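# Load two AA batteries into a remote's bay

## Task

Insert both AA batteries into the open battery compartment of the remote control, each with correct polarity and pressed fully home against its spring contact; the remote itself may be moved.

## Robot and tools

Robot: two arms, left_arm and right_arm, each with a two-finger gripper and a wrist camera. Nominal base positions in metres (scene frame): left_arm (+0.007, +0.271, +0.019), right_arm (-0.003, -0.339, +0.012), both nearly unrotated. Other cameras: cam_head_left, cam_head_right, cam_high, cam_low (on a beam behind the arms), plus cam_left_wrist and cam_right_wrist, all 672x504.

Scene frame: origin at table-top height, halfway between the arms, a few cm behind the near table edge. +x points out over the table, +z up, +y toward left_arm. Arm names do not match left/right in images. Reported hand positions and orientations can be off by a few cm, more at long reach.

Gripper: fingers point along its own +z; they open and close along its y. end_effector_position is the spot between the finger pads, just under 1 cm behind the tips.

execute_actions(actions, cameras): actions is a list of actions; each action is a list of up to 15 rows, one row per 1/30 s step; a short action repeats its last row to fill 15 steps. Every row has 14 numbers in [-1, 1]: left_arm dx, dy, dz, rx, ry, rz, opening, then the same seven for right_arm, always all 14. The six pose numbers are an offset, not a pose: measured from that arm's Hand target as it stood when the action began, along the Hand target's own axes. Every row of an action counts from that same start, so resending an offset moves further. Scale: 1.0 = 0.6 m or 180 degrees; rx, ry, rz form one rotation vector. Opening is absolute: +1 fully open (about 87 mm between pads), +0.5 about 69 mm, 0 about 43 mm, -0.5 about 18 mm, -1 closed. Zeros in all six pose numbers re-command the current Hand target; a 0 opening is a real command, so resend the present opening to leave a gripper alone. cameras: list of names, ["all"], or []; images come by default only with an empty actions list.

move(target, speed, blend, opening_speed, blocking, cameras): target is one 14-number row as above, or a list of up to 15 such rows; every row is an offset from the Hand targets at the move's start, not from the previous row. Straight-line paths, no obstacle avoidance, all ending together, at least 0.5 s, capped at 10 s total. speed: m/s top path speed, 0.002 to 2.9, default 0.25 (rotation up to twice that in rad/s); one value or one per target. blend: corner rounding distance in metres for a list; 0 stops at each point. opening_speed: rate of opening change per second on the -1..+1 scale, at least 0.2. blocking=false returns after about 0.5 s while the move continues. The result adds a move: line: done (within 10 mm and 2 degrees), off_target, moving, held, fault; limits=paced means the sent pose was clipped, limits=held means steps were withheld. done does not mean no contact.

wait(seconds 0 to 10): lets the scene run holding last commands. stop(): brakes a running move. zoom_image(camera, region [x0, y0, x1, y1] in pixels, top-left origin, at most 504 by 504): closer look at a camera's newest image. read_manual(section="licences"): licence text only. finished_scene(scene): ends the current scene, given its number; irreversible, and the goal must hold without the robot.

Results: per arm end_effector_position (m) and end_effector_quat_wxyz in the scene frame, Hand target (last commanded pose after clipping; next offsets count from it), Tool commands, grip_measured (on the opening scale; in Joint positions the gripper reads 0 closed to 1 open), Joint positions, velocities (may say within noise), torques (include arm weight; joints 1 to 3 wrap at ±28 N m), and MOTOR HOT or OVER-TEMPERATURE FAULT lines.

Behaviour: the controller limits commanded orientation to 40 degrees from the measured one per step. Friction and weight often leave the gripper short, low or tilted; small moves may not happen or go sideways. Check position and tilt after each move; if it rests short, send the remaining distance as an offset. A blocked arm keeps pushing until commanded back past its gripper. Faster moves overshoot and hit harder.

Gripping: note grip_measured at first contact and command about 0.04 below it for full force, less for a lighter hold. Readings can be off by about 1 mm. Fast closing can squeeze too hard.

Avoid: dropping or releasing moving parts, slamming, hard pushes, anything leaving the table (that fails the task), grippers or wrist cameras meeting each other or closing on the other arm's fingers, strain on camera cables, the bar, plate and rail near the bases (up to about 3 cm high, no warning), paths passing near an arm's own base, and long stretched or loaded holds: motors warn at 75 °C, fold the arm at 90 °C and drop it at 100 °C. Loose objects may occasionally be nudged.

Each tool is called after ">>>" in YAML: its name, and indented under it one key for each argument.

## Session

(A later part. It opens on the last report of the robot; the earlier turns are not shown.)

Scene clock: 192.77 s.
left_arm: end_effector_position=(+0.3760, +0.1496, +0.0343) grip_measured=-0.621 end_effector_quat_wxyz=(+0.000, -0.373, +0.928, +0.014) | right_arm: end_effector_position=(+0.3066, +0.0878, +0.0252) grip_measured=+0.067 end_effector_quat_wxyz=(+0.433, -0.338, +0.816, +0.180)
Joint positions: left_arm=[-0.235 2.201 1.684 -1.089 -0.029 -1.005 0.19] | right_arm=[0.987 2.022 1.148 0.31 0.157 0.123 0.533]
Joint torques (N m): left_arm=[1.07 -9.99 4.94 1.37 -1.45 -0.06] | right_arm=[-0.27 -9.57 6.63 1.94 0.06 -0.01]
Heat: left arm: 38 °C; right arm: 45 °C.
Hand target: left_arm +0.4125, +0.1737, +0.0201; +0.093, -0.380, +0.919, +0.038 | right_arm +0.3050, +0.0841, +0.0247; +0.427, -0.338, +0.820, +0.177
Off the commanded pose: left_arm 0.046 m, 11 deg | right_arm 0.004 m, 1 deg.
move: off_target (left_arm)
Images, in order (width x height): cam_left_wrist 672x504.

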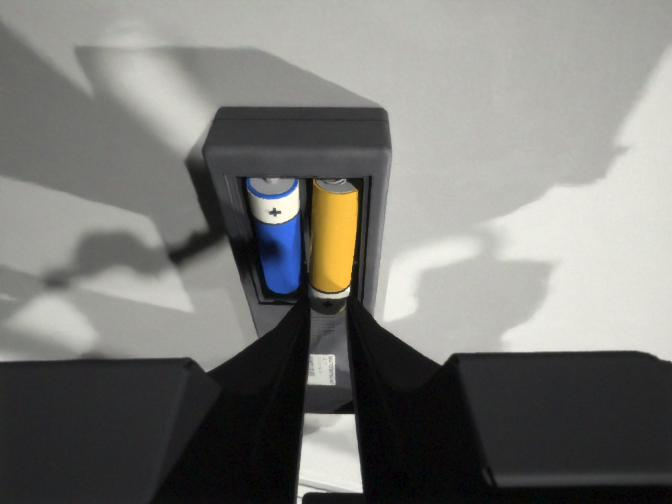

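>>> move:
  target:
    - [0.072,0,-0.039,0,0.05,0,-0.74,0,0,0,0,0,0,-0.06]
    - [0.072,0,-0.039,0,0.05,0,-0.5,0,0,0,0,0,0,-0.06]
    - [0.072,0,-0.1,0,0.05,0,-0.5,0,0,0,0,0,0,-0.06]
  speed: 0.08
  opening_speed: 0.5
  cameras: ["cam_left_wrist"]

>>> zoom_image:
  camera: "cam_left_wrist"
  region: [220, 120, 440, 340]

Scene clock: 197.50 s.
left_arm: end_effector_position=(+0.3646, +0.1379, +0.0504) grip_measured=-0.500 end_effector_quat_wxyz=(-0.006, -0.376, +0.926, +0.020) | right_arm: end_effector_position=(+0.3051, +0.0856, +0.0225) grip_measured=+0.066 end_effector_quat_wxyz=(+0.428, -0.340, +0.819, +0.176)
Joint positions: left_arm=[-0.27 2.171 1.7 -1.153 -0.03 -1.048 0.25] | right_arm=[0.987 2.022 1.148 0.295 0.157 0.123 0.533]
Joint torques (N m): left_arm=[-0.8 -13.86 8.84 0.1 -0.24 -0.15] | right_arm=[-0.49 -9.39 6.57 2.09 0.1 -0.07]
Heat: left arm: 38 °C; right arm: 47 °C.
Hand target: left_arm +0.3740, +0.1353, +0.0702; +0.021, -0.382, +0.924, +0.008 | right_arm +0.3050, +0.0841, +0.0247; +0.427, -0.338, +0.820, +0.177
Off the commanded pose: left_arm 0.022 m, 4 deg | right_arm 0.003 m, 0 deg.
move: off_target (left_arm); target 2's new opening was sent with left_arm's hand 0.008 m and 3 deg from that target
Images, in order (width x height): cam_left_wrist 672x504.

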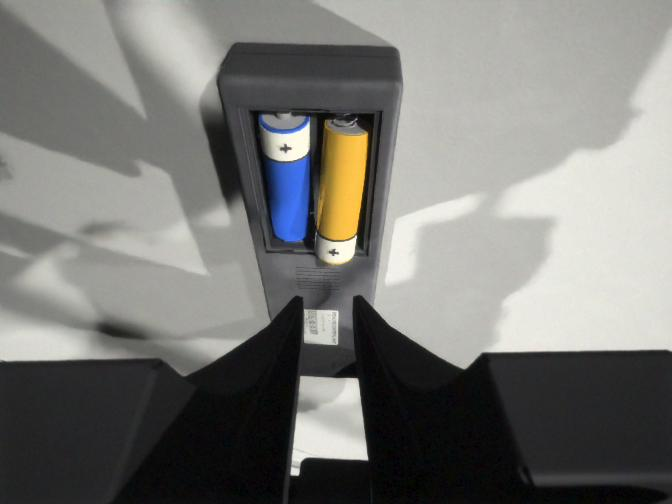

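Scaled by 2.291.

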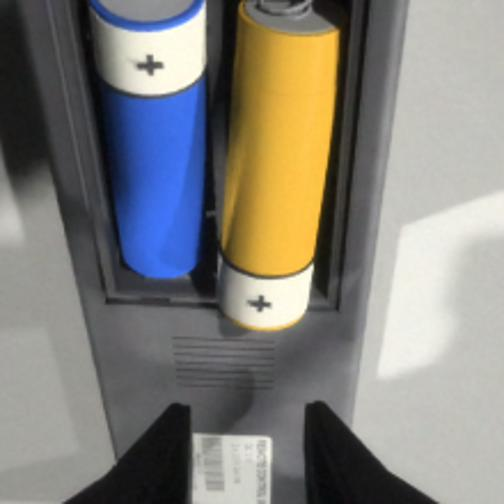

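>>> move:
  target:
    - [0,0,0,0,0,0,-0.98,0,0,0,0,0,0,-0.06]
    - [-0.018,-0.002,0.026,0,0,0,-0.98,0,0,0,0,0,0,-0.06]
  speed: 0.08
  opening_speed: 1
  cameras: ["cam_left_wrist"]

>>> zoom_image:
  camera: "cam_left_wrist"
  region: [220, 120, 440, 340]

Scene clock: 199.77 s.
left_arm: end_effector_position=(+0.3702, +0.1419, +0.0500) grip_measured=-0.979 end_effector_quat_wxyz=(+0.000, -0.383, +0.924, +0.016) | right_arm: end_effector_position=(+0.3051, +0.0856, +0.0225) grip_measured=+0.066 end_effector_quat_wxyz=(+0.428, -0.340, +0.819, +0.176)
Joint positions: left_arm=[-0.256 2.171 1.7 -1.138 -0.03 -1.049 0.01] | right_arm=[0.987 2.022 1.148 0.295 0.157 0.123 0.533]
Joint torques (N m): left_arm=[-0.16 -10.26 9.03 0.33 -0.24 0.08] | right_arm=[-0.27 -9.4 6.56 2.12 0.01 -0.02]
Heat: left arm: 38 °C; right arm: 47 °C.
Hand target: left_arm +0.3830, +0.1426, +0.0551; +0.021, -0.382, +0.924, +0.008 | right_arm +0.3050, +0.0841, +0.0247; +0.427, -0.338, +0.820, +0.177
Off the commanded pose: left_arm 0.014 m, 3 deg | right_arm 0.003 m, 0 deg.
move: off_target (left_arm)
Images, in order (width x height): cam_left_wrist 672x504.

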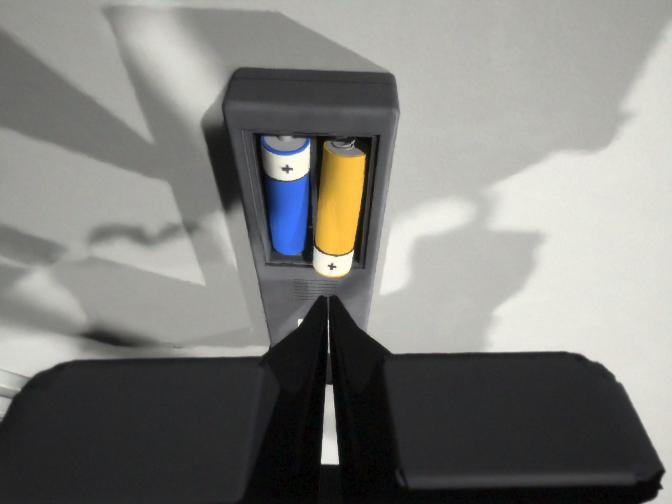

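Scaled by 2.291.

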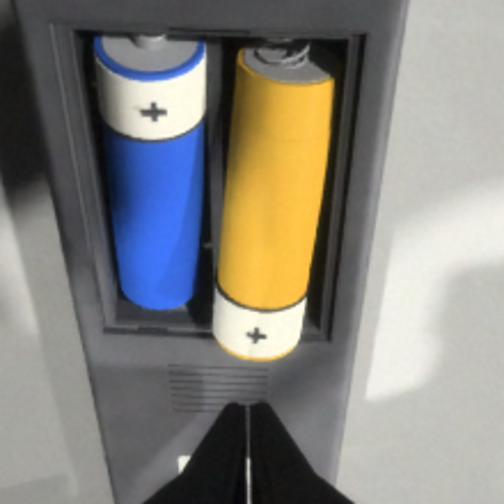

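>>> move:
  target: [-0.004,-0.003,0.022,0,0,0,-0.98,0,0,0,0,0,0,-0.06]
  speed: 0.08
  cameras: ["cam_left_wrist"]

>>> zoom_image:
  camera: "cam_left_wrist"
  region: [220, 120, 440, 340]

Scene clock: 201.43 s.
left_arm: end_effector_position=(+0.3785, +0.1406, +0.0427) grip_measured=-0.979 end_effector_quat_wxyz=(+0.008, -0.384, +0.923, +0.009) | right_arm: end_effector_position=(+0.3051, +0.0856, +0.0225) grip_measured=+0.066 end_effector_quat_wxyz=(+0.428, -0.340, +0.819, +0.176)
Joint positions: left_arm=[-0.254 2.188 1.7 -1.099 -0.03 -1.049 0.01] | right_arm=[0.987 2.022 1.148 0.295 0.157 0.123 0.533]
Joint torques (N m): left_arm=[0.23 -9.85 7.72 0.35 -0.25 0.08] | right_arm=[-0.61 -9.44 6.65 2.16 0.03 -0.05]
Heat: left arm: 38 °C; right arm: 48 °C.
Hand target: left_arm +0.3864, +0.1434, +0.0420; +0.021, -0.382, +0.924, +0.008 | right_arm +0.3050, +0.0841, +0.0247; +0.427, -0.338, +0.820, +0.177
Off the commanded pose: left_arm 0.009 m, 1 deg | right_arm 0.003 m, 0 deg.
move: done
Images, in order (width x height): cam_left_wrist 672x504.

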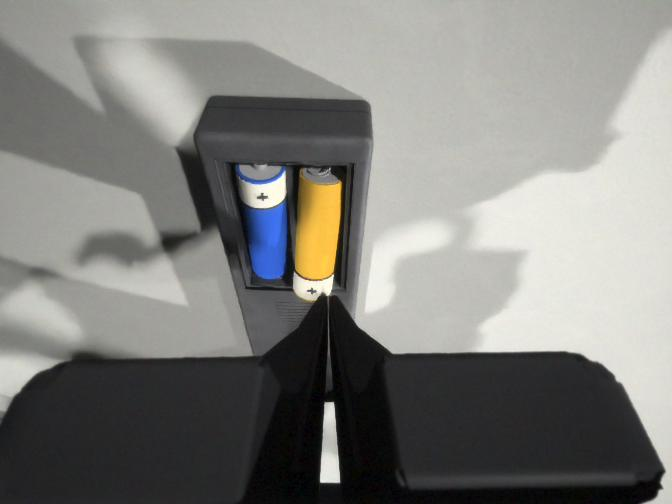

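Scaled by 2.291.

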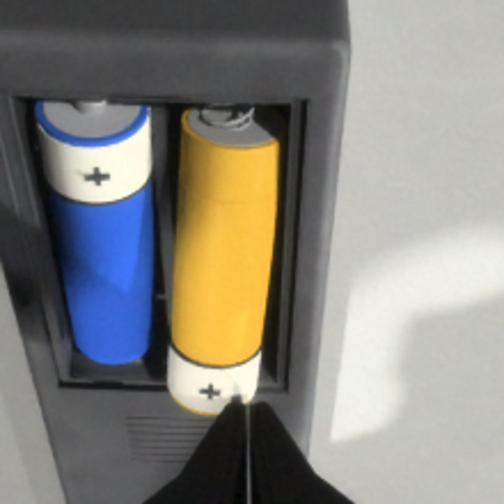

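>>> move:
  target:
    - [-0.005,0.010,-0.02,0,0,0,-0.98,0,0,0,0,0,0,-0.06]
  speed: 0.1
  cameras: ["cam_left_wrist"]

>>> zoom_image:
  camera: "cam_left_wrist"
  region: [220, 120, 440, 340]

Scene clock: 202.97 s.
left_arm: end_effector_position=(+0.3775, +0.1464, +0.0429) grip_measured=-0.979 end_effector_quat_wxyz=(+0.004, -0.387, +0.922, +0.012) | right_arm: end_effector_position=(+0.3051, +0.0856, +0.0225) grip_measured=+0.066 end_effector_quat_wxyz=(+0.428, -0.340, +0.819, +0.176)
Joint positions: left_arm=[-0.241 2.188 1.7 -1.109 -0.03 -1.041 0.01] | right_arm=[0.987 2.022 1.148 0.295 0.157 0.123 0.533]
Joint torques (N m): left_arm=[-0.01 -11.9 8.08 0.15 -0.22 0.1] | right_arm=[-0.51 -9.46 6.52 2.13 0.05 -0.04]
Heat: left arm: 38 °C; right arm: 48 °C.
Hand target: left_arm +0.3839, +0.1494, +0.0541; +0.021, -0.382, +0.924, +0.008 | right_arm +0.3050, +0.0841, +0.0247; +0.427, -0.338, +0.820, +0.177
Off the commanded pose: left_arm 0.013 m, 2 deg | right_arm 0.003 m, 0 deg.
move: off_target (left_arm)
Images, in order (width x height): cam_left_wrist 672x504.

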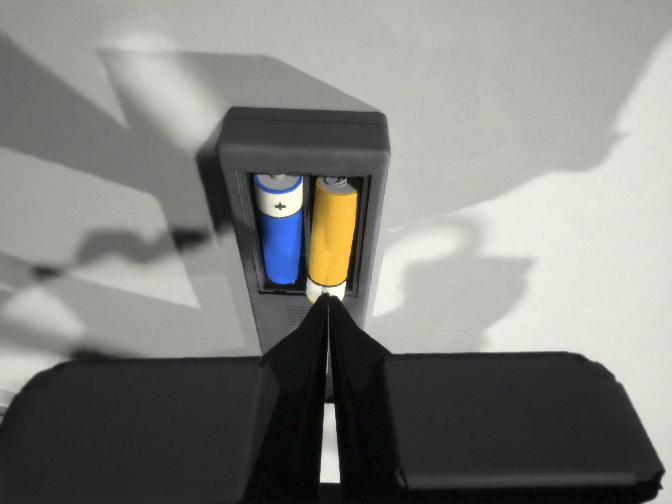

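Scaled by 2.291.

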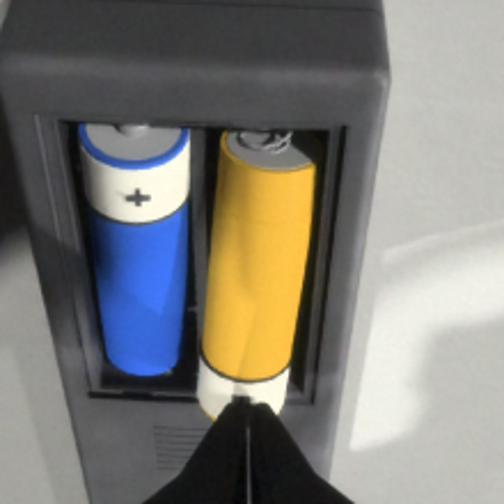

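>>> move:
  target:
    - [-0.002,0.001,0.06,0,0,0,-0.98,0,0,0,0,0,0,-0.06]
    - [-0.042,0.001,0.068,0,0,0,-0.98,0,0,0,0,0,0,-0.06]
  speed: 0.05
  cameras: ["cam_left_wrist"]

>>> zoom_image:
  camera: "cam_left_wrist"
  region: [220, 120, 440, 340]

Scene clock: 205.43 s.
left_arm: end_effector_position=(+0.3817, +0.1526, +0.0348) grip_measured=-0.980 end_effector_quat_wxyz=(-0.016, -0.381, +0.924, -0.012) | right_arm: end_effector_position=(+0.3051, +0.0856, +0.0225) grip_measured=+0.066 end_effector_quat_wxyz=(+0.428, -0.340, +0.819, +0.176)
Joint positions: left_arm=[-0.198 2.216 1.702 -1.089 0.031 -0.987 0.01] | right_arm=[0.987 2.022 1.148 0.295 0.157 0.123 0.533]
Joint torques (N m): left_arm=[1.06 -6.87 6.86 0.85 -0.77 0.19] | right_arm=[-0.18 -9.43 6.52 2.09 -0.01 -0.02]
Heat: left arm: 38 °C; right arm: 49 °C.
Hand target: left_arm +0.4026, +0.1689, +0.0144; +0.021, -0.382, +0.924, +0.008 | right_arm +0.3050, +0.0841, +0.0247; +0.427, -0.338, +0.820, +0.177
Off the commanded pose: left_arm 0.033 m, 5 deg | right_arm 0.003 m, 0 deg.
move: off_target (left_arm)
Images, in order (width x height): cam_left_wrist 672x504.

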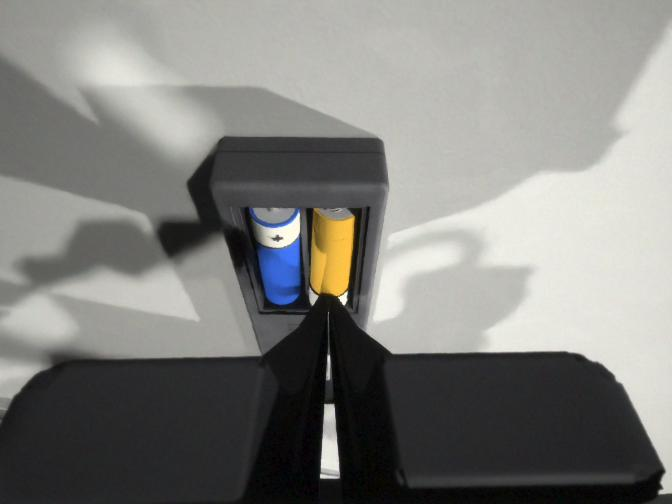

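Scaled by 2.291.

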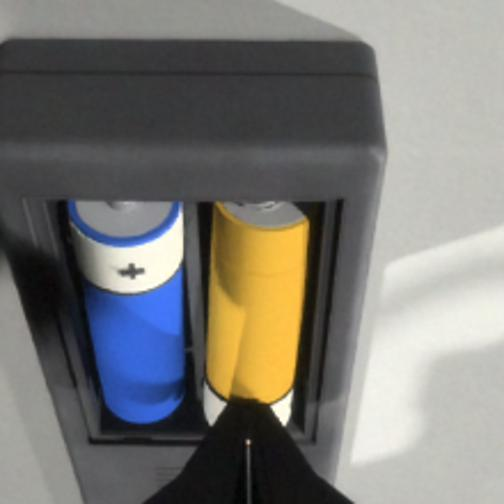

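>>> move:
  target: [-0.01,0,0.03,0,0,0,-0.98,0,0,0,0,0,0,-0.06]
  speed: 0.05
  cameras: ["cam_left_wrist"]

>>> zoom_image:
  camera: "cam_left_wrist"
  region: [220, 120, 440, 340]

Scene clock: 206.70 s.
left_arm: end_effector_position=(+0.3820, +0.1530, +0.0337) grip_measured=-0.980 end_effector_quat_wxyz=(-0.026, -0.380, +0.924, -0.023) | right_arm: end_effector_position=(+0.3051, +0.0856, +0.0225) grip_measured=+0.066 end_effector_quat_wxyz=(+0.428, -0.340, +0.819, +0.176)
Joint positions: left_arm=[-0.185 2.224 1.705 -1.089 0.06 -0.971 0.01] | right_arm=[0.987 2.022 1.148 0.295 0.157 0.123 0.533]
Joint torques (N m): left_arm=[1.31 -4.75 5.18 1.24 -1.01 0.1] | right_arm=[-0.34 -9.59 6.56 2.15 0.09 -0.06]
Heat: left arm: 38 °C; right arm: 49 °C.
Hand target: left_arm +0.4075, +0.1736, -0.0033; +0.021, -0.382, +0.924, +0.008 | right_arm +0.3050, +0.0841, +0.0247; +0.427, -0.338, +0.820, +0.177
Off the commanded pose: left_arm 0.049 m, 6 deg | right_arm 0.003 m, 0 deg.
move: off_target (left_arm)
Images, in order (width x height): cam_left_wrist 672x504.

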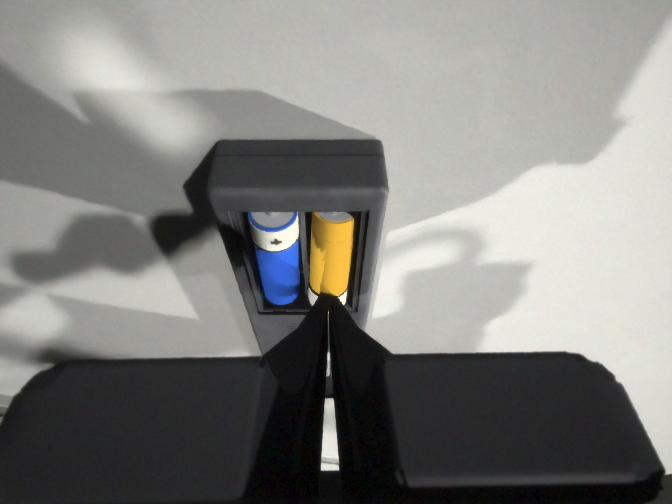

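Scaled by 2.291.

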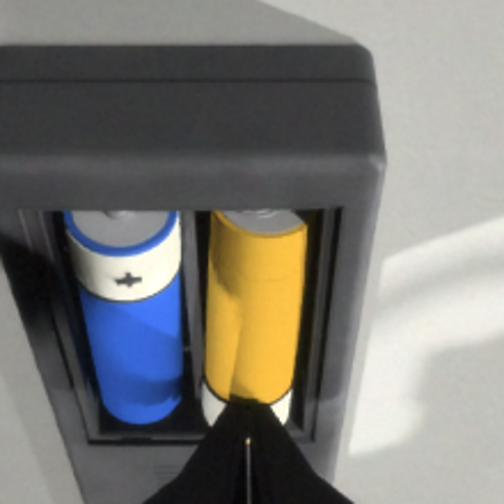

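>>> move:
  target: [0.035,0,-0.1,0,0,0,-0.98,0,0,0,0,0,0,-0.06]
  speed: 0.15
  cameras: ["cam_left_wrist"]

>>> zoom_image:
  camera: "cam_left_wrist"
  region: [220, 120, 440, 340]

Scene clock: 208.27 s.
left_arm: end_effector_position=(+0.3807, +0.1549, +0.0366) grip_measured=-0.980 end_effector_quat_wxyz=(-0.011, -0.377, +0.926, +0.010) | right_arm: end_effector_position=(+0.3051, +0.0856, +0.0225) grip_measured=+0.066 end_effector_quat_wxyz=(+0.428, -0.340, +0.819, +0.176)
Joint positions: left_arm=[-0.212 2.224 1.728 -1.122 -0.011 -0.99 0.01] | right_arm=[0.987 2.022 1.148 0.295 0.157 0.123 0.533]
Joint torques (N m): left_arm=[-0.68 -14.06 8.51 0.07 -0.32 -0.18] | right_arm=[-0.36 -9.5 6.52 2.11 0.06 -0.08]
Heat: left arm: 38 °C; right arm: 50 °C.
Hand target: left_arm +0.3907, +0.1570, +0.0558; +0.021, -0.382, +0.924, +0.008 | right_arm +0.3050, +0.0841, +0.0247; +0.427, -0.338, +0.820, +0.177
Off the commanded pose: left_arm 0.022 m, 4 deg | right_arm 0.003 m, 0 deg.
move: off_target (left_arm)
Images, in order (width x height): cam_left_wrist 672x504.

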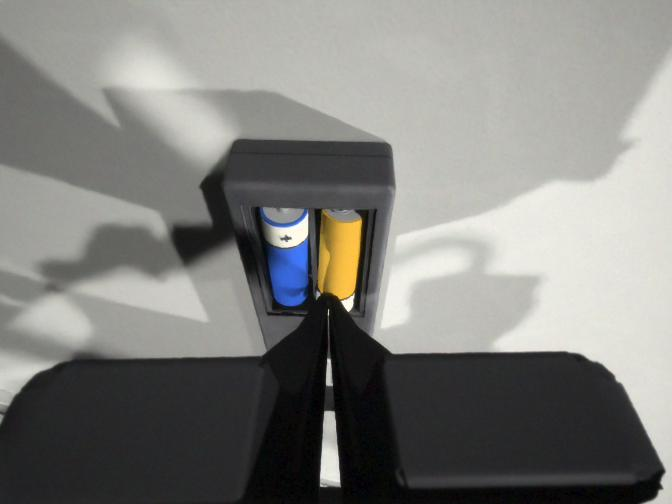

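Scaled by 2.291.

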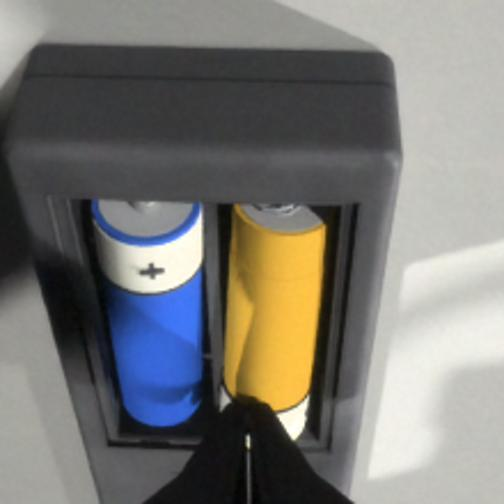

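Lift more to inspect.

>>> move:
  target: [0.05,0,-0.07,0,0,0,-0.98,0,0,0,0,0,0,-0.06]
  speed: 0.2
  cameras: ["cam_left_wrist"]

>>> zoom_image:
  camera: "cam_left_wrist"
  region: [230, 30, 430, 230]

Scene clock: 210.03 s.
left_arm: end_effector_position=(+0.3597, +0.1345, +0.0787) grip_measured=-0.980 end_effector_quat_wxyz=(-0.005, -0.374, +0.927, +0.018) | right_arm: end_effector_position=(+0.3051, +0.0856, +0.0225) grip_measured=+0.066 end_effector_quat_wxyz=(+0.428, -0.340, +0.819, +0.176)
Joint positions: left_arm=[-0.281 2.132 1.753 -1.24 -0.027 -1.055 0.01] | right_arm=[0.987 2.022 1.148 0.295 0.157 0.123 0.533]
Joint torques (N m): left_arm=[-0.24 -13.04 8.83 0.16 -0.26 -0.16] | right_arm=[-0.4 -9.69 6.54 2.12 0.06 -0.05]
Heat: left arm: 39 °C; right arm: 50 °C.
Hand target: left_arm +0.3680, +0.1346, +0.0964; +0.021, -0.382, +0.924, +0.008 | right_arm +0.3050, +0.0841, +0.0247; +0.427, -0.338, +0.820, +0.177
Off the commanded pose: left_arm 0.020 m, 3 deg | right_arm 0.003 m, 0 deg.
move: off_target (left_arm)
Images, in order (width x height): cam_left_wrist 672x504.

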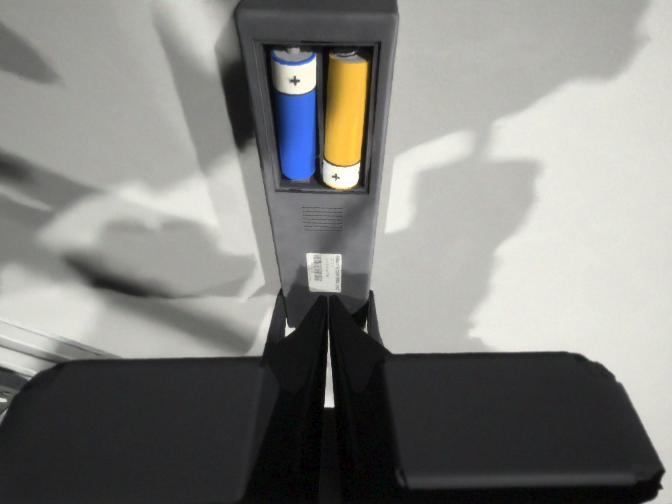

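Scaled by 2.520.

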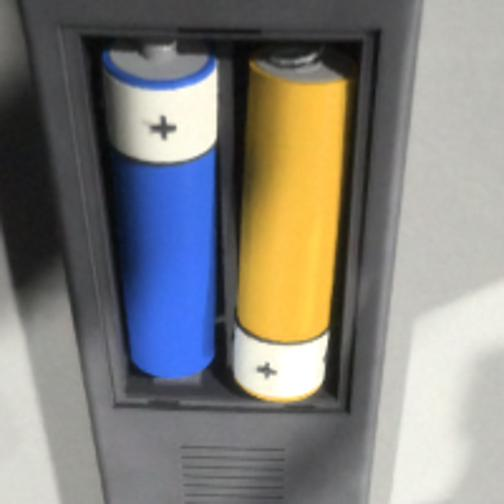

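>>> zoom_image:
  camera: "cam_left_wrist"
  region: [305, 130, 385, 200]

>>> zoom_image:
  camera: "cam_left_wrist"
  region: [260, 40, 380, 110]

Scaled by 6.300.

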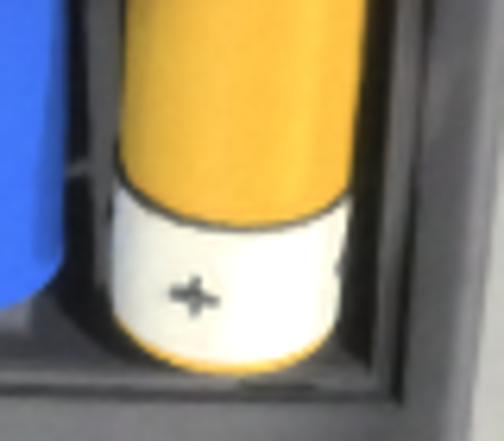

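Scaled by 4.200.

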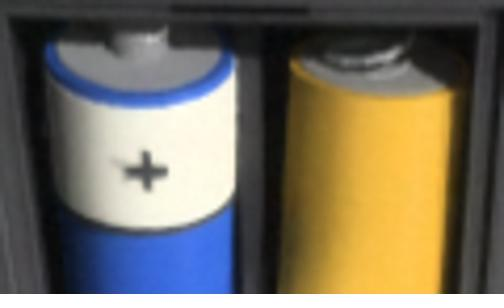

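>>> move:
  target: [-0.0405,0,0.0867,0,0,0,-0.98,0,0,0,0,0,0,-0.06]
  speed: 0.12
  cameras: ["cam_left_wrist"]

>>> zoom_image:
  camera: "cam_left_wrist"
  region: [220, 120, 440, 340]

Scene clock: 214.47 s.
left_arm: end_effector_position=(+0.3824, +0.1509, +0.0466) grip_measured=-0.980 end_effector_quat_wxyz=(+0.010, -0.388, +0.922, +0.007) | right_arm: end_effector_position=(+0.3051, +0.0856, +0.0225) grip_measured=+0.066 end_effector_quat_wxyz=(+0.428, -0.340, +0.819, +0.176)
Joint positions: left_arm=[-0.227 2.183 1.708 -1.106 -0.029 -1.03 0.01] | right_arm=[0.987 2.022 1.148 0.295 0.157 0.123 0.533]
Joint torques (N m): left_arm=[-0.18 -10.25 6.57 0.43 -0.22 0.14] | right_arm=[-0.27 -9.24 6.37 2.1 0.01 0.01]
Heat: left arm: 39 °C; right arm: 51 °C.
Hand target: left_arm +0.3869, +0.1533, +0.0455; +0.021, -0.382, +0.924, +0.008 | right_arm +0.3050, +0.0841, +0.0247; +0.427, -0.338, +0.820, +0.177
Off the commanded pose: left_arm 0.005 m, 1 deg | right_arm 0.003 m, 0 deg.
move: done
Images, in order (width x height): cam_left_wrist 672x504.

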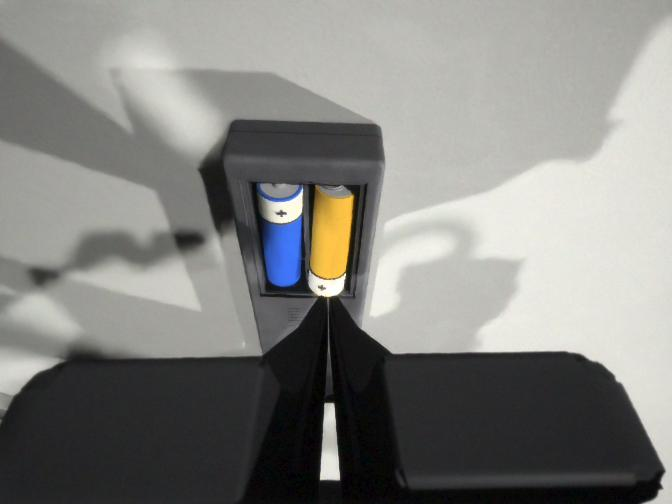

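Scaled by 2.291.

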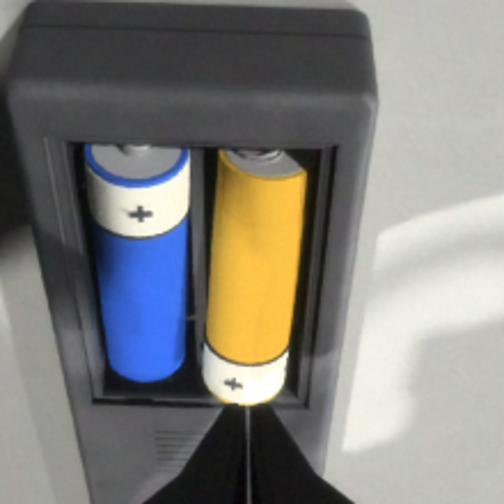

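>>> move:
  target:
    - [0.004,0.0,0.062,0,0,0,-0.98,0,0,0,0,0,0,-0.06]
    - [-0.02,0.0,0.08,0,0,0,-0.98,0,0,0,0,0,0,-0.06]
  speed: 0.05
  cameras: ["cam_left_wrist"]

>>> zoom_image:
  camera: "cam_left_wrist"
  region: [220, 120, 440, 340]

Scene clock: 217.07 s.
left_arm: end_effector_position=(+0.3819, +0.1522, +0.0340) grip_measured=-0.980 end_effector_quat_wxyz=(-0.002, -0.384, +0.923, -0.017) | right_arm: end_effector_position=(+0.3051, +0.0855, +0.0224) grip_measured=+0.066 end_effector_quat_wxyz=(+0.428, -0.340, +0.819, +0.176)
Joint positions: left_arm=[-0.202 2.188 1.658 -1.043 0.024 -0.995 0.01] | right_arm=[0.987 2.022 1.148 0.295 0.157 0.123 0.533]
Joint torques (N m): left_arm=[0.18 -4.19 4.94 1.11 -0.63 0.06] | right_arm=[-0.39 -9.5 6.6 2.11 0.03 -0.08]
Heat: left arm: 39 °C; right arm: 51 °C.
Hand target: left_arm +0.3970, +0.1632, -0.0019; +0.021, -0.382, +0.924, +0.008 | right_arm +0.3049, +0.0840, +0.0247; +0.426, -0.338, +0.820, +0.177
Off the commanded pose: left_arm 0.041 m, 4 deg | right_arm 0.003 m, 0 deg.
move: off_target (left_arm)
Images, in order (width x height): cam_left_wrist 672x504.

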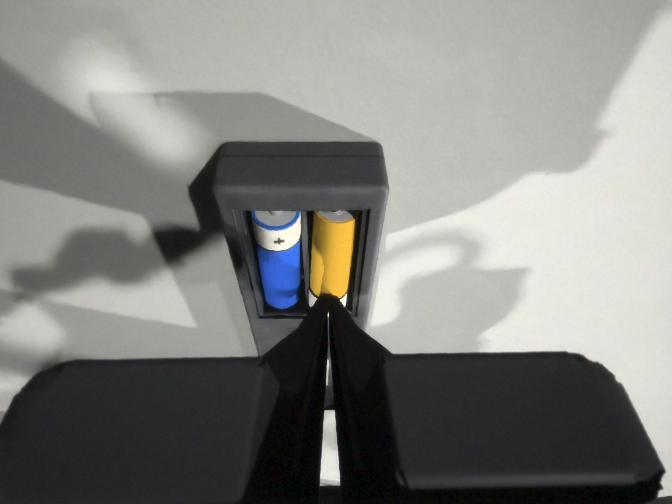

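Scaled by 2.291.

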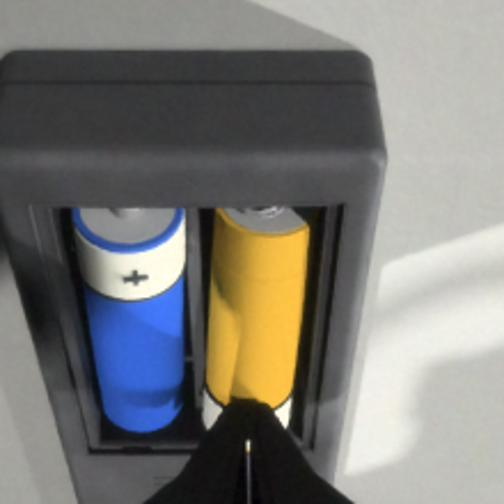

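>>> move:
  target:
    - [0.03,0.0,-0.085,0,0,0,-0.98,0,0,0,0,0,0,-0.06]
    - [0.042,0.0,-0.07,0,0,0,-0.98,0,0,0,0,0,0,-0.06]
    - [0.036,0.0,-0.005,0,0,0,-0.98,0,0,0,0,0,0,-0.06]
    - [0.015,0.0,0.005,0,0,0,-0.98,0,0,0,0,0,0,-0.06]
  speed: 0.06
  cameras: ["cam_left_wrist"]

>>> zoom_image:
  camera: "cam_left_wrist"
  region: [220, 120, 440, 340]

Scene clock: 221.63 s.
left_arm: end_effector_position=(+0.3814, +0.1516, +0.0340) grip_measured=-0.980 end_effector_quat_wxyz=(+0.013, -0.384, +0.923, -0.013) | right_arm: end_effector_position=(+0.3051, +0.0855, +0.0224) grip_measured=+0.066 end_effector_quat_wxyz=(+0.428, -0.340, +0.819, +0.176)
Joint positions: left_arm=[-0.213 2.165 1.626 -1.013 0.001 -1.008 0.01] | right_arm=[0.987 2.022 1.148 0.295 0.157 0.123 0.533]
Joint torques (N m): left_arm=[-0.39 -3.3 4.01 1.12 -0.49 0.01] | right_arm=[-0.18 -9.39 6.46 2.15 0.04 -0.06]
Heat: left arm: 39 °C; right arm: 52 °C.
Hand target: left_arm +0.3907, +0.1569, -0.0054; +0.021, -0.382, +0.924, +0.008 | right_arm +0.3049, +0.0841, +0.0247; +0.426, -0.338, +0.820, +0.177
Off the commanded pose: left_arm 0.041 m, 3 deg | right_arm 0.003 m, 0 deg.
move: off_target (left_arm)
Images, in order (width x height): cam_left_wrist 672x504.

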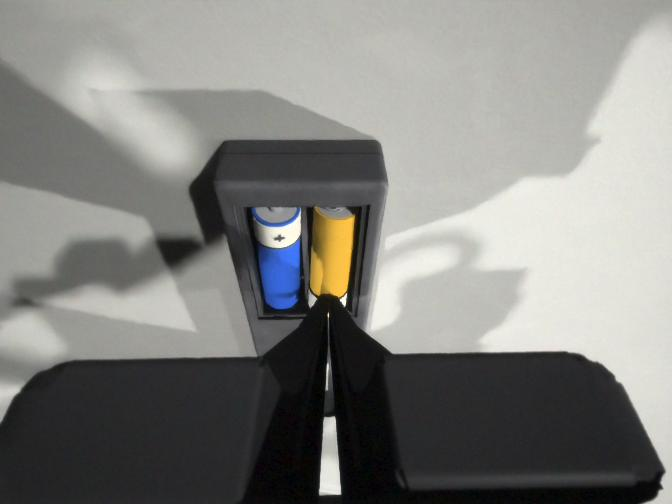

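Scaled by 2.291.

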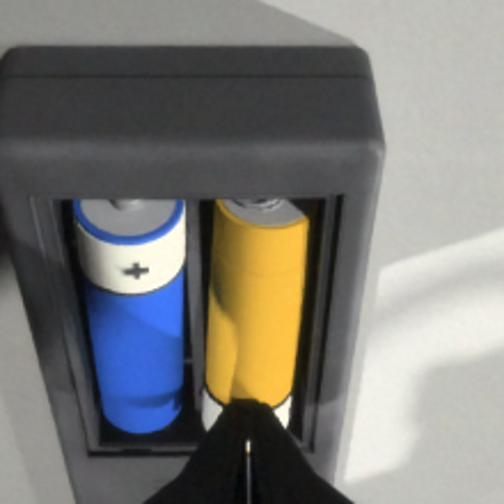

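>>> move:
  target:
    - [0.01,0.0,-0.09,0,0,0,-0.98,0,0,0,0,0,0,-0.06]
    - [-0.038,0.027,-0.09,0,0,0,-0.98,0,0,0,0,0,0,-0.06]
  speed: 0.12
  cameras: ["cam_left_wrist"]

>>> zoom_image:
  camera: "cam_left_wrist"
  region: [220, 160, 440, 380]

Scene clock: 224.07 s.
left_arm: end_effector_position=(+0.3880, +0.1833, +0.0474) grip_measured=-0.980 end_effector_quat_wxyz=(+0.012, -0.391, +0.920, +0.006) | right_arm: end_effector_position=(+0.3051, +0.0855, +0.0224) grip_measured=+0.066 end_effector_quat_wxyz=(+0.428, -0.340, +0.819, +0.176)
Joint positions: left_arm=[-0.148 2.172 1.695 -1.096 -0.03 -0.958 0.01] | right_arm=[0.987 2.022 1.148 0.295 0.157 0.123 0.533]
Joint torques (N m): left_arm=[-0.75 -9.5 9.14 0.2 -0.14 0.11] | right_arm=[-0.42 -9.59 6.71 2.11 0.03 -0.05]
Heat: left arm: 39 °C; right arm: 52 °C.
Hand target: left_arm +0.3937, +0.1829, +0.0496; +0.021, -0.382, +0.924, +0.008 | right_arm +0.3049, +0.0841, +0.0247; +0.426, -0.338, +0.820, +0.177
Off the commanded pose: left_arm 0.006 m, 2 deg | right_arm 0.003 m, 0 deg.
move: done
Images, in order (width x height): cam_left_wrist 672x504.

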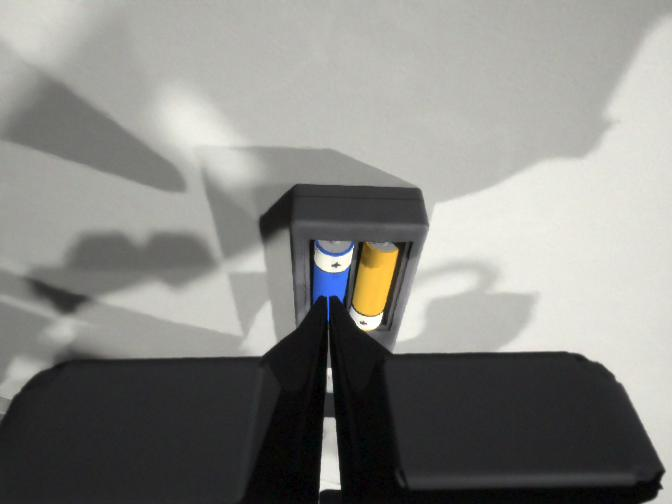

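Scaled by 2.291.

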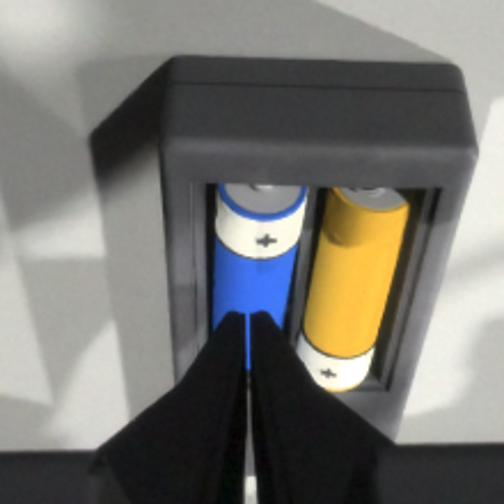

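>>> move:
  target:
    - [-0.007,-0.002,0.03,0,0,0,-0.98,0,0,0,0,0,0,-0.06]
    - [-0.007,-0.002,0.075,0,0,0,-0.98,0,0,0,0,0,0,-0.06]
  speed: 0.05
  cameras: ["cam_left_wrist"]

>>> zoom_image:
  camera: "cam_left_wrist"
  region: [220, 160, 440, 380]

Scene clock: 226.63 s.
left_arm: end_effector_position=(+0.3905, +0.1826, +0.0315) grip_measured=-0.980 end_effector_quat_wxyz=(+0.007, -0.385, +0.923, +0.001) | right_arm: end_effector_position=(+0.3051, +0.0855, +0.0224) grip_measured=+0.066 end_effector_quat_wxyz=(+0.428, -0.340, +0.819, +0.176)
Joint positions: left_arm=[-0.143 2.204 1.679 -1.052 -0.017 -0.94 0.01] | right_arm=[0.987 2.022 1.148 0.295 0.157 0.123 0.533]
Joint torques (N m): left_arm=[-0.23 -6.83 3.19 1.07 -0.31 0.09] | right_arm=[-0.4 -9.46 6.61 2.1 -0.01 -0.01]
Heat: left arm: 39 °C; right arm: 53 °C.
Hand target: left_arm +0.3990, +0.1863, +0.0048; +0.021, -0.382, +0.924, +0.008 | right_arm +0.3049, +0.0841, +0.0247; +0.426, -0.338, +0.820, +0.177
Off the commanded pose: left_arm 0.028 m, 2 deg | right_arm 0.003 m, 0 deg.
move: off_target (left_arm)
Images, in order (width x height): cam_left_wrist 672x504.

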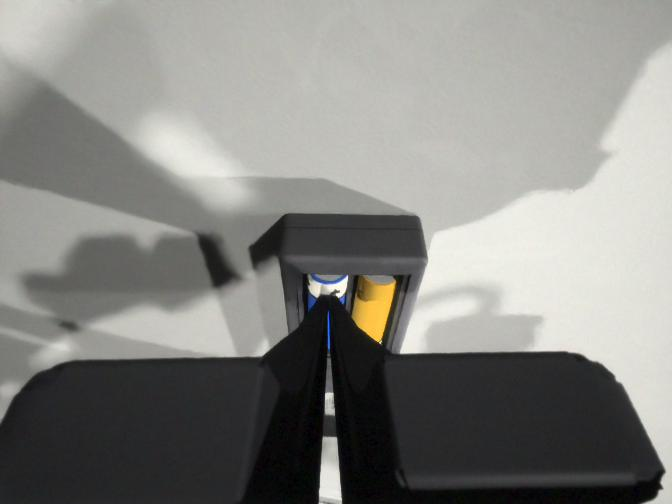

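Scaled by 2.291.

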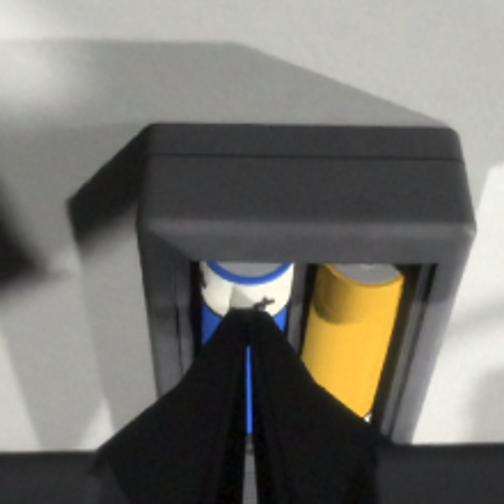

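>>> move:
  target: [0.02,0.03,-0.2,0,0,0,-0.98,0,0,0,0,0,0,-0.06]
  speed: 0.2
  cameras: ["all"]

>>> zoom_image:
  camera: "cam_left_wrist"
  region: [280, 60, 440, 220]

>>> zoom_image:
  camera: "cam_right_wrist"
  region: [256, 0, 416, 120]

Scene clock: 228.77 s.
left_arm: end_effector_position=(+0.3695, +0.1881, +0.1114) grip_measured=-0.980 end_effector_quat_wxyz=(+0.000, -0.385, +0.923, +0.011) | right_arm: end_effector_position=(+0.3051, +0.0855, +0.0224) grip_measured=+0.066 end_effector_quat_wxyz=(+0.428, -0.340, +0.819, +0.176)
Joint positions: left_arm=[-0.143 2.093 1.826 -1.333 -0.027 -0.94 0.01] | right_arm=[0.987 2.022 1.148 0.295 0.157 0.123 0.533]
Joint torques (N m): left_arm=[-1.09 -11.7 8.7 0.26 -0.23 -0.04] | right_arm=[-0.23 -9.43 6.63 2.18 0.06 -0.03]
Heat: left arm: 39 °C; right arm: 53 °C.
Hand target: left_arm +0.3738, +0.1870, +0.1241; +0.021, -0.382, +0.924, +0.008 | right_arm +0.3049, +0.0841, +0.0247; +0.426, -0.338, +0.820, +0.177
Off the commanded pose: left_arm 0.014 m, 2 deg | right_arm 0.003 m, 0 deg.
move: off_target (left_arm)

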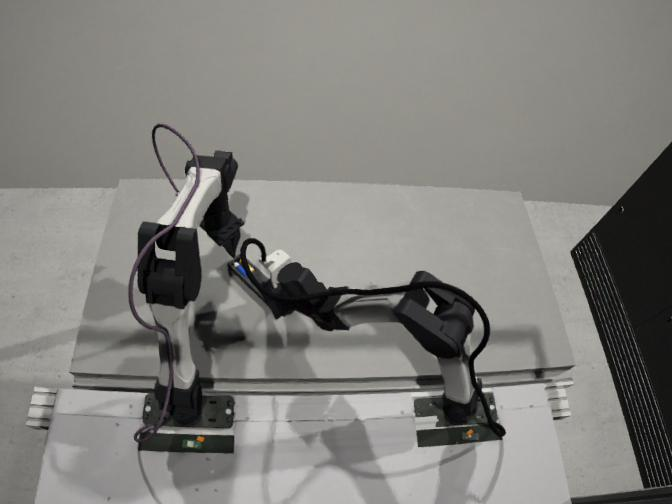

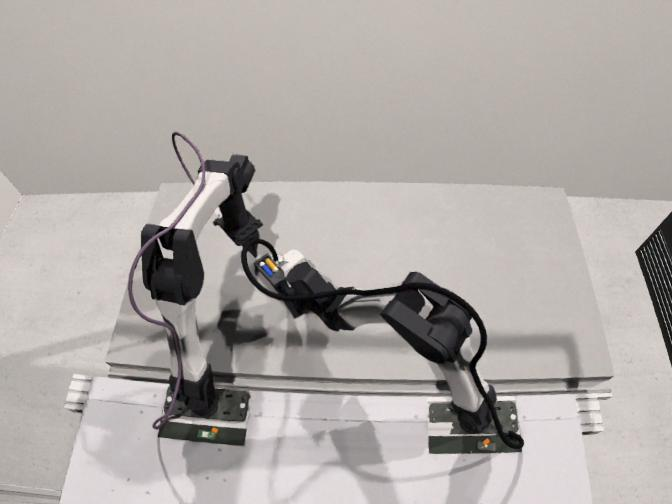

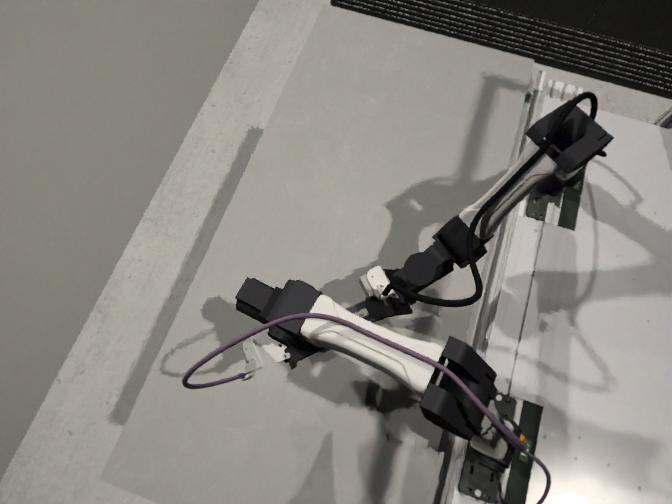

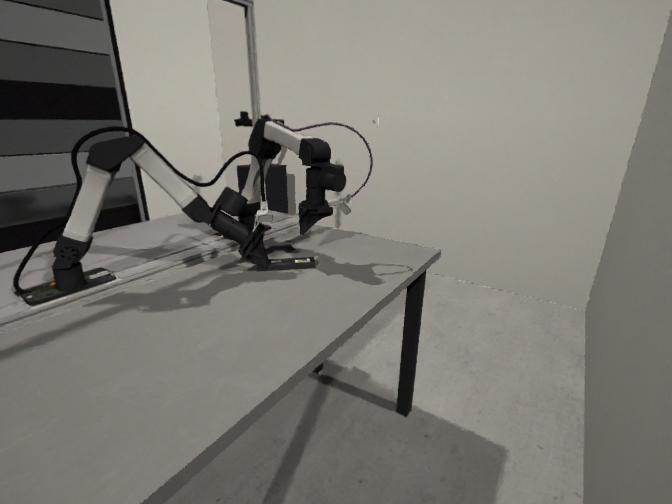

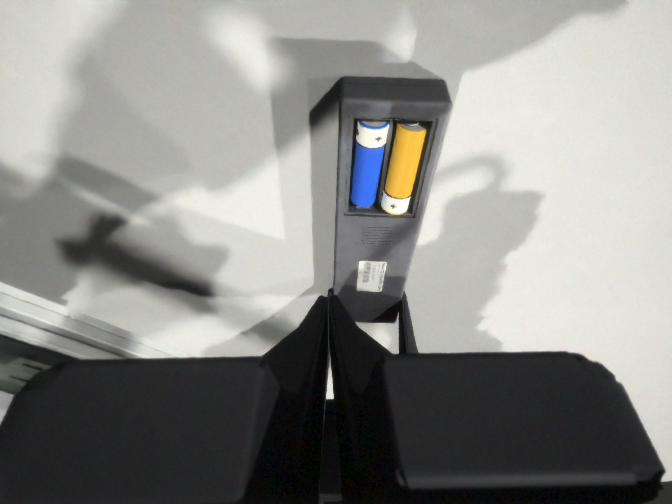

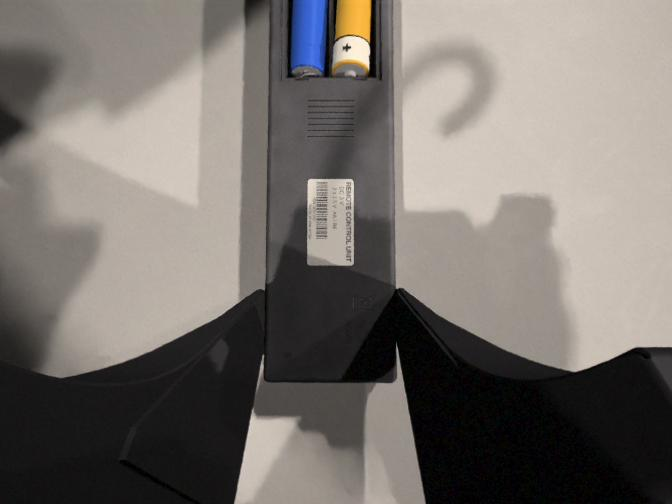

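Scaled by 3.150.

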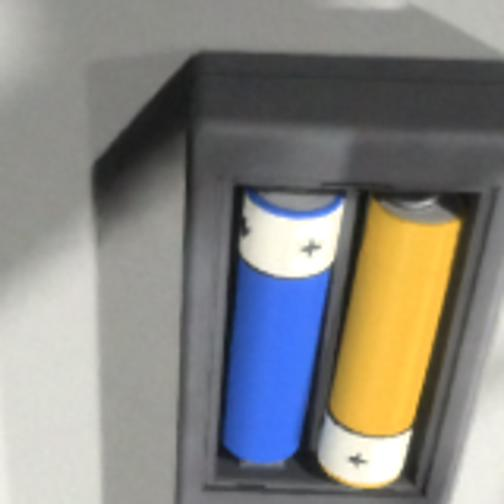

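Scaled by 3.150.

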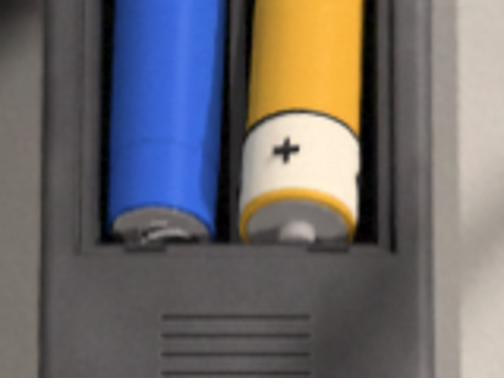

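>>> move:
  target:
    - [0.0625,-0.0437,0.123,0,0,0,-0.98,0,0,0,0,0,0,-0.06]
    - [0.0625,-0.0437,0.197,0,0,0,-0.98,0,0,0,0,0,0,-0.06]
  speed: [0.15,0.05]
  cameras: ["cam_left_wrist"]

>>> zoom_image:
  camera: "cam_left_wrist"
  region: [240, 140, 440, 340]

Scene clock: 233.27 s.
left_arm: end_effector_position=(+0.3623, +0.1451, +0.0321) grip_measured=-0.980 end_effector_quat_wxyz=(+0.010, -0.378, +0.926, +0.003) | right_arm: end_effector_position=(+0.3051, +0.0855, +0.0224) grip_measured=+0.066 end_effector_quat_wxyz=(+0.428, -0.340, +0.819, +0.176)
Joint positions: left_arm=[-0.251 2.128 1.56 -1.009 -0.022 -1.031 0.01] | right_arm=[0.987 2.022 1.148 0.295 0.157 0.123 0.533]
Joint torques (N m): left_arm=[-0.5 -6.09 2.69 1.08 -0.27 -0.11] | right_arm=[-0.51 -9.62 6.42 2.14 0.04 -0.02]
Heat: left arm: 39 °C; right arm: 53 °C.
Hand target: left_arm +0.3697, +0.1455, +0.0045; +0.021, -0.382, +0.924, +0.008 | right_arm +0.3049, +0.0841, +0.0247; +0.426, -0.338, +0.820, +0.177
Off the commanded pose: left_arm 0.029 m, 1 deg | right_arm 0.003 m, 0 deg.
move: off_target (left_arm)
Images, in order (width x height): cam_left_wrist 672x504.

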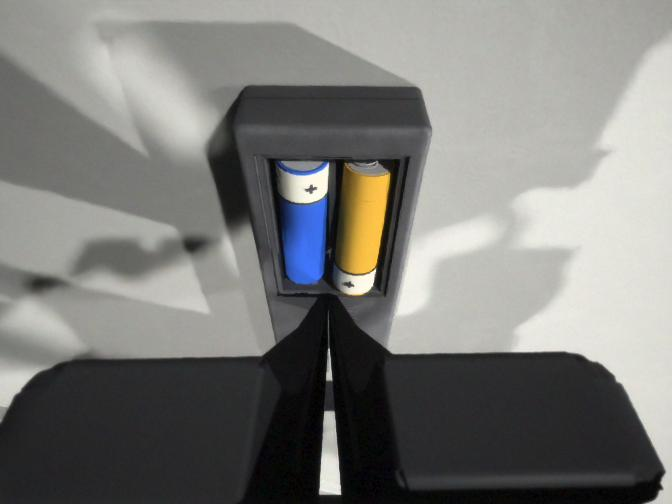

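Scaled by 2.520.

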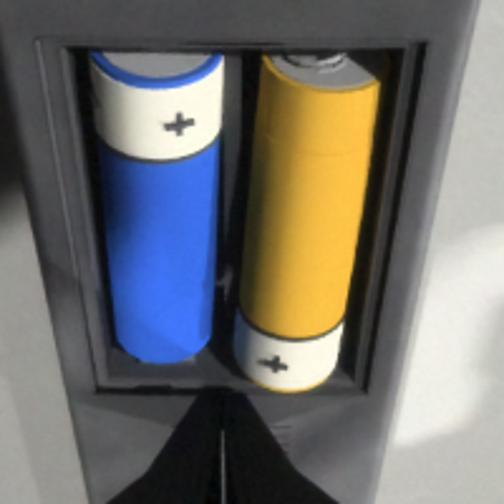

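>>> move:
  target:
    - [0,0,-0.075,0,0,0,-0.98,0,0,0,0,0,0,-0.06]
    - [-0.03,-0.0115,-0.0748,0,0,0,-0.98,0,0,0,0,0,0,-0.06]
    - [-0.0263,-0.0115,0.0168,0,0,0,-0.98,0,0,0,0,0,0,-0.06]
    - [-0.102,-0.0115,0.0315,0,0,0,-0.98,0,0,0,0,0,0,-0.06]
  speed: [0.1,0.1,0.06,0.06]
  cameras: ["cam_left_wrist"]

>>> zoom_image:
  camera: "cam_left_wrist"
  region: [240, 140, 440, 340]

Scene clock: 238.60 s.
left_arm: end_effector_position=(+0.3850, +0.1551, +0.0308) grip_measured=-0.980 end_effector_quat_wxyz=(-0.047, -0.379, +0.923, -0.032) | right_arm: end_effector_position=(+0.3051, +0.0855, +0.0224) grip_measured=+0.066 end_effector_quat_wxyz=(+0.428, -0.340, +0.819, +0.176)
Joint positions: left_arm=[-0.164 2.266 1.752 -1.121 0.096 -0.948 0.01] | right_arm=[0.987 2.022 1.148 0.295 0.157 0.123 0.533]
Joint torques (N m): left_arm=[2.03 -4.85 5.33 1.37 -1.32 0.22] | right_arm=[-0.36 -9.72 6.64 2.08 0.06 -0.1]
Heat: left arm: 39 °C; right arm: 54 °C.
Hand target: left_arm +0.4184, +0.1843, -0.0117; +0.021, -0.382, +0.924, +0.008 | right_arm +0.3049, +0.0841, +0.0247; +0.426, -0.339, +0.820, +0.177
Off the commanded pose: left_arm 0.061 m, 9 deg | right_arm 0.003 m, 0 deg.
move: off_target (left_arm)
Images, in order (width x height): cam_left_wrist 672x504.

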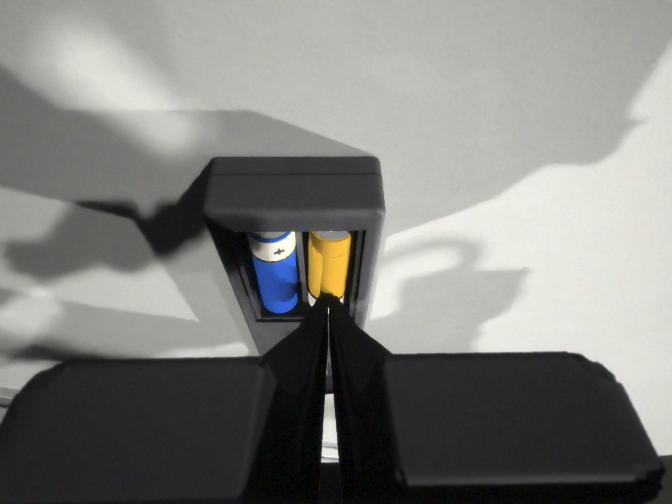

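Scaled by 2.520.

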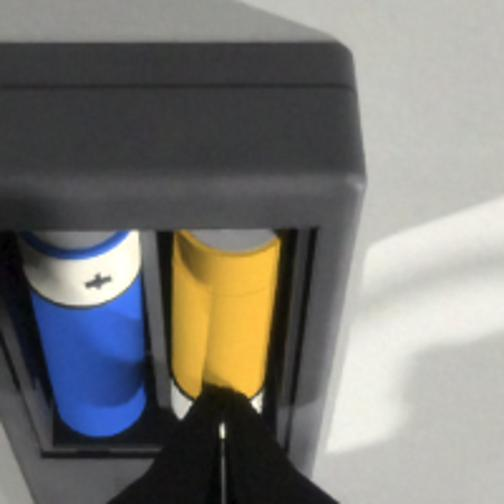

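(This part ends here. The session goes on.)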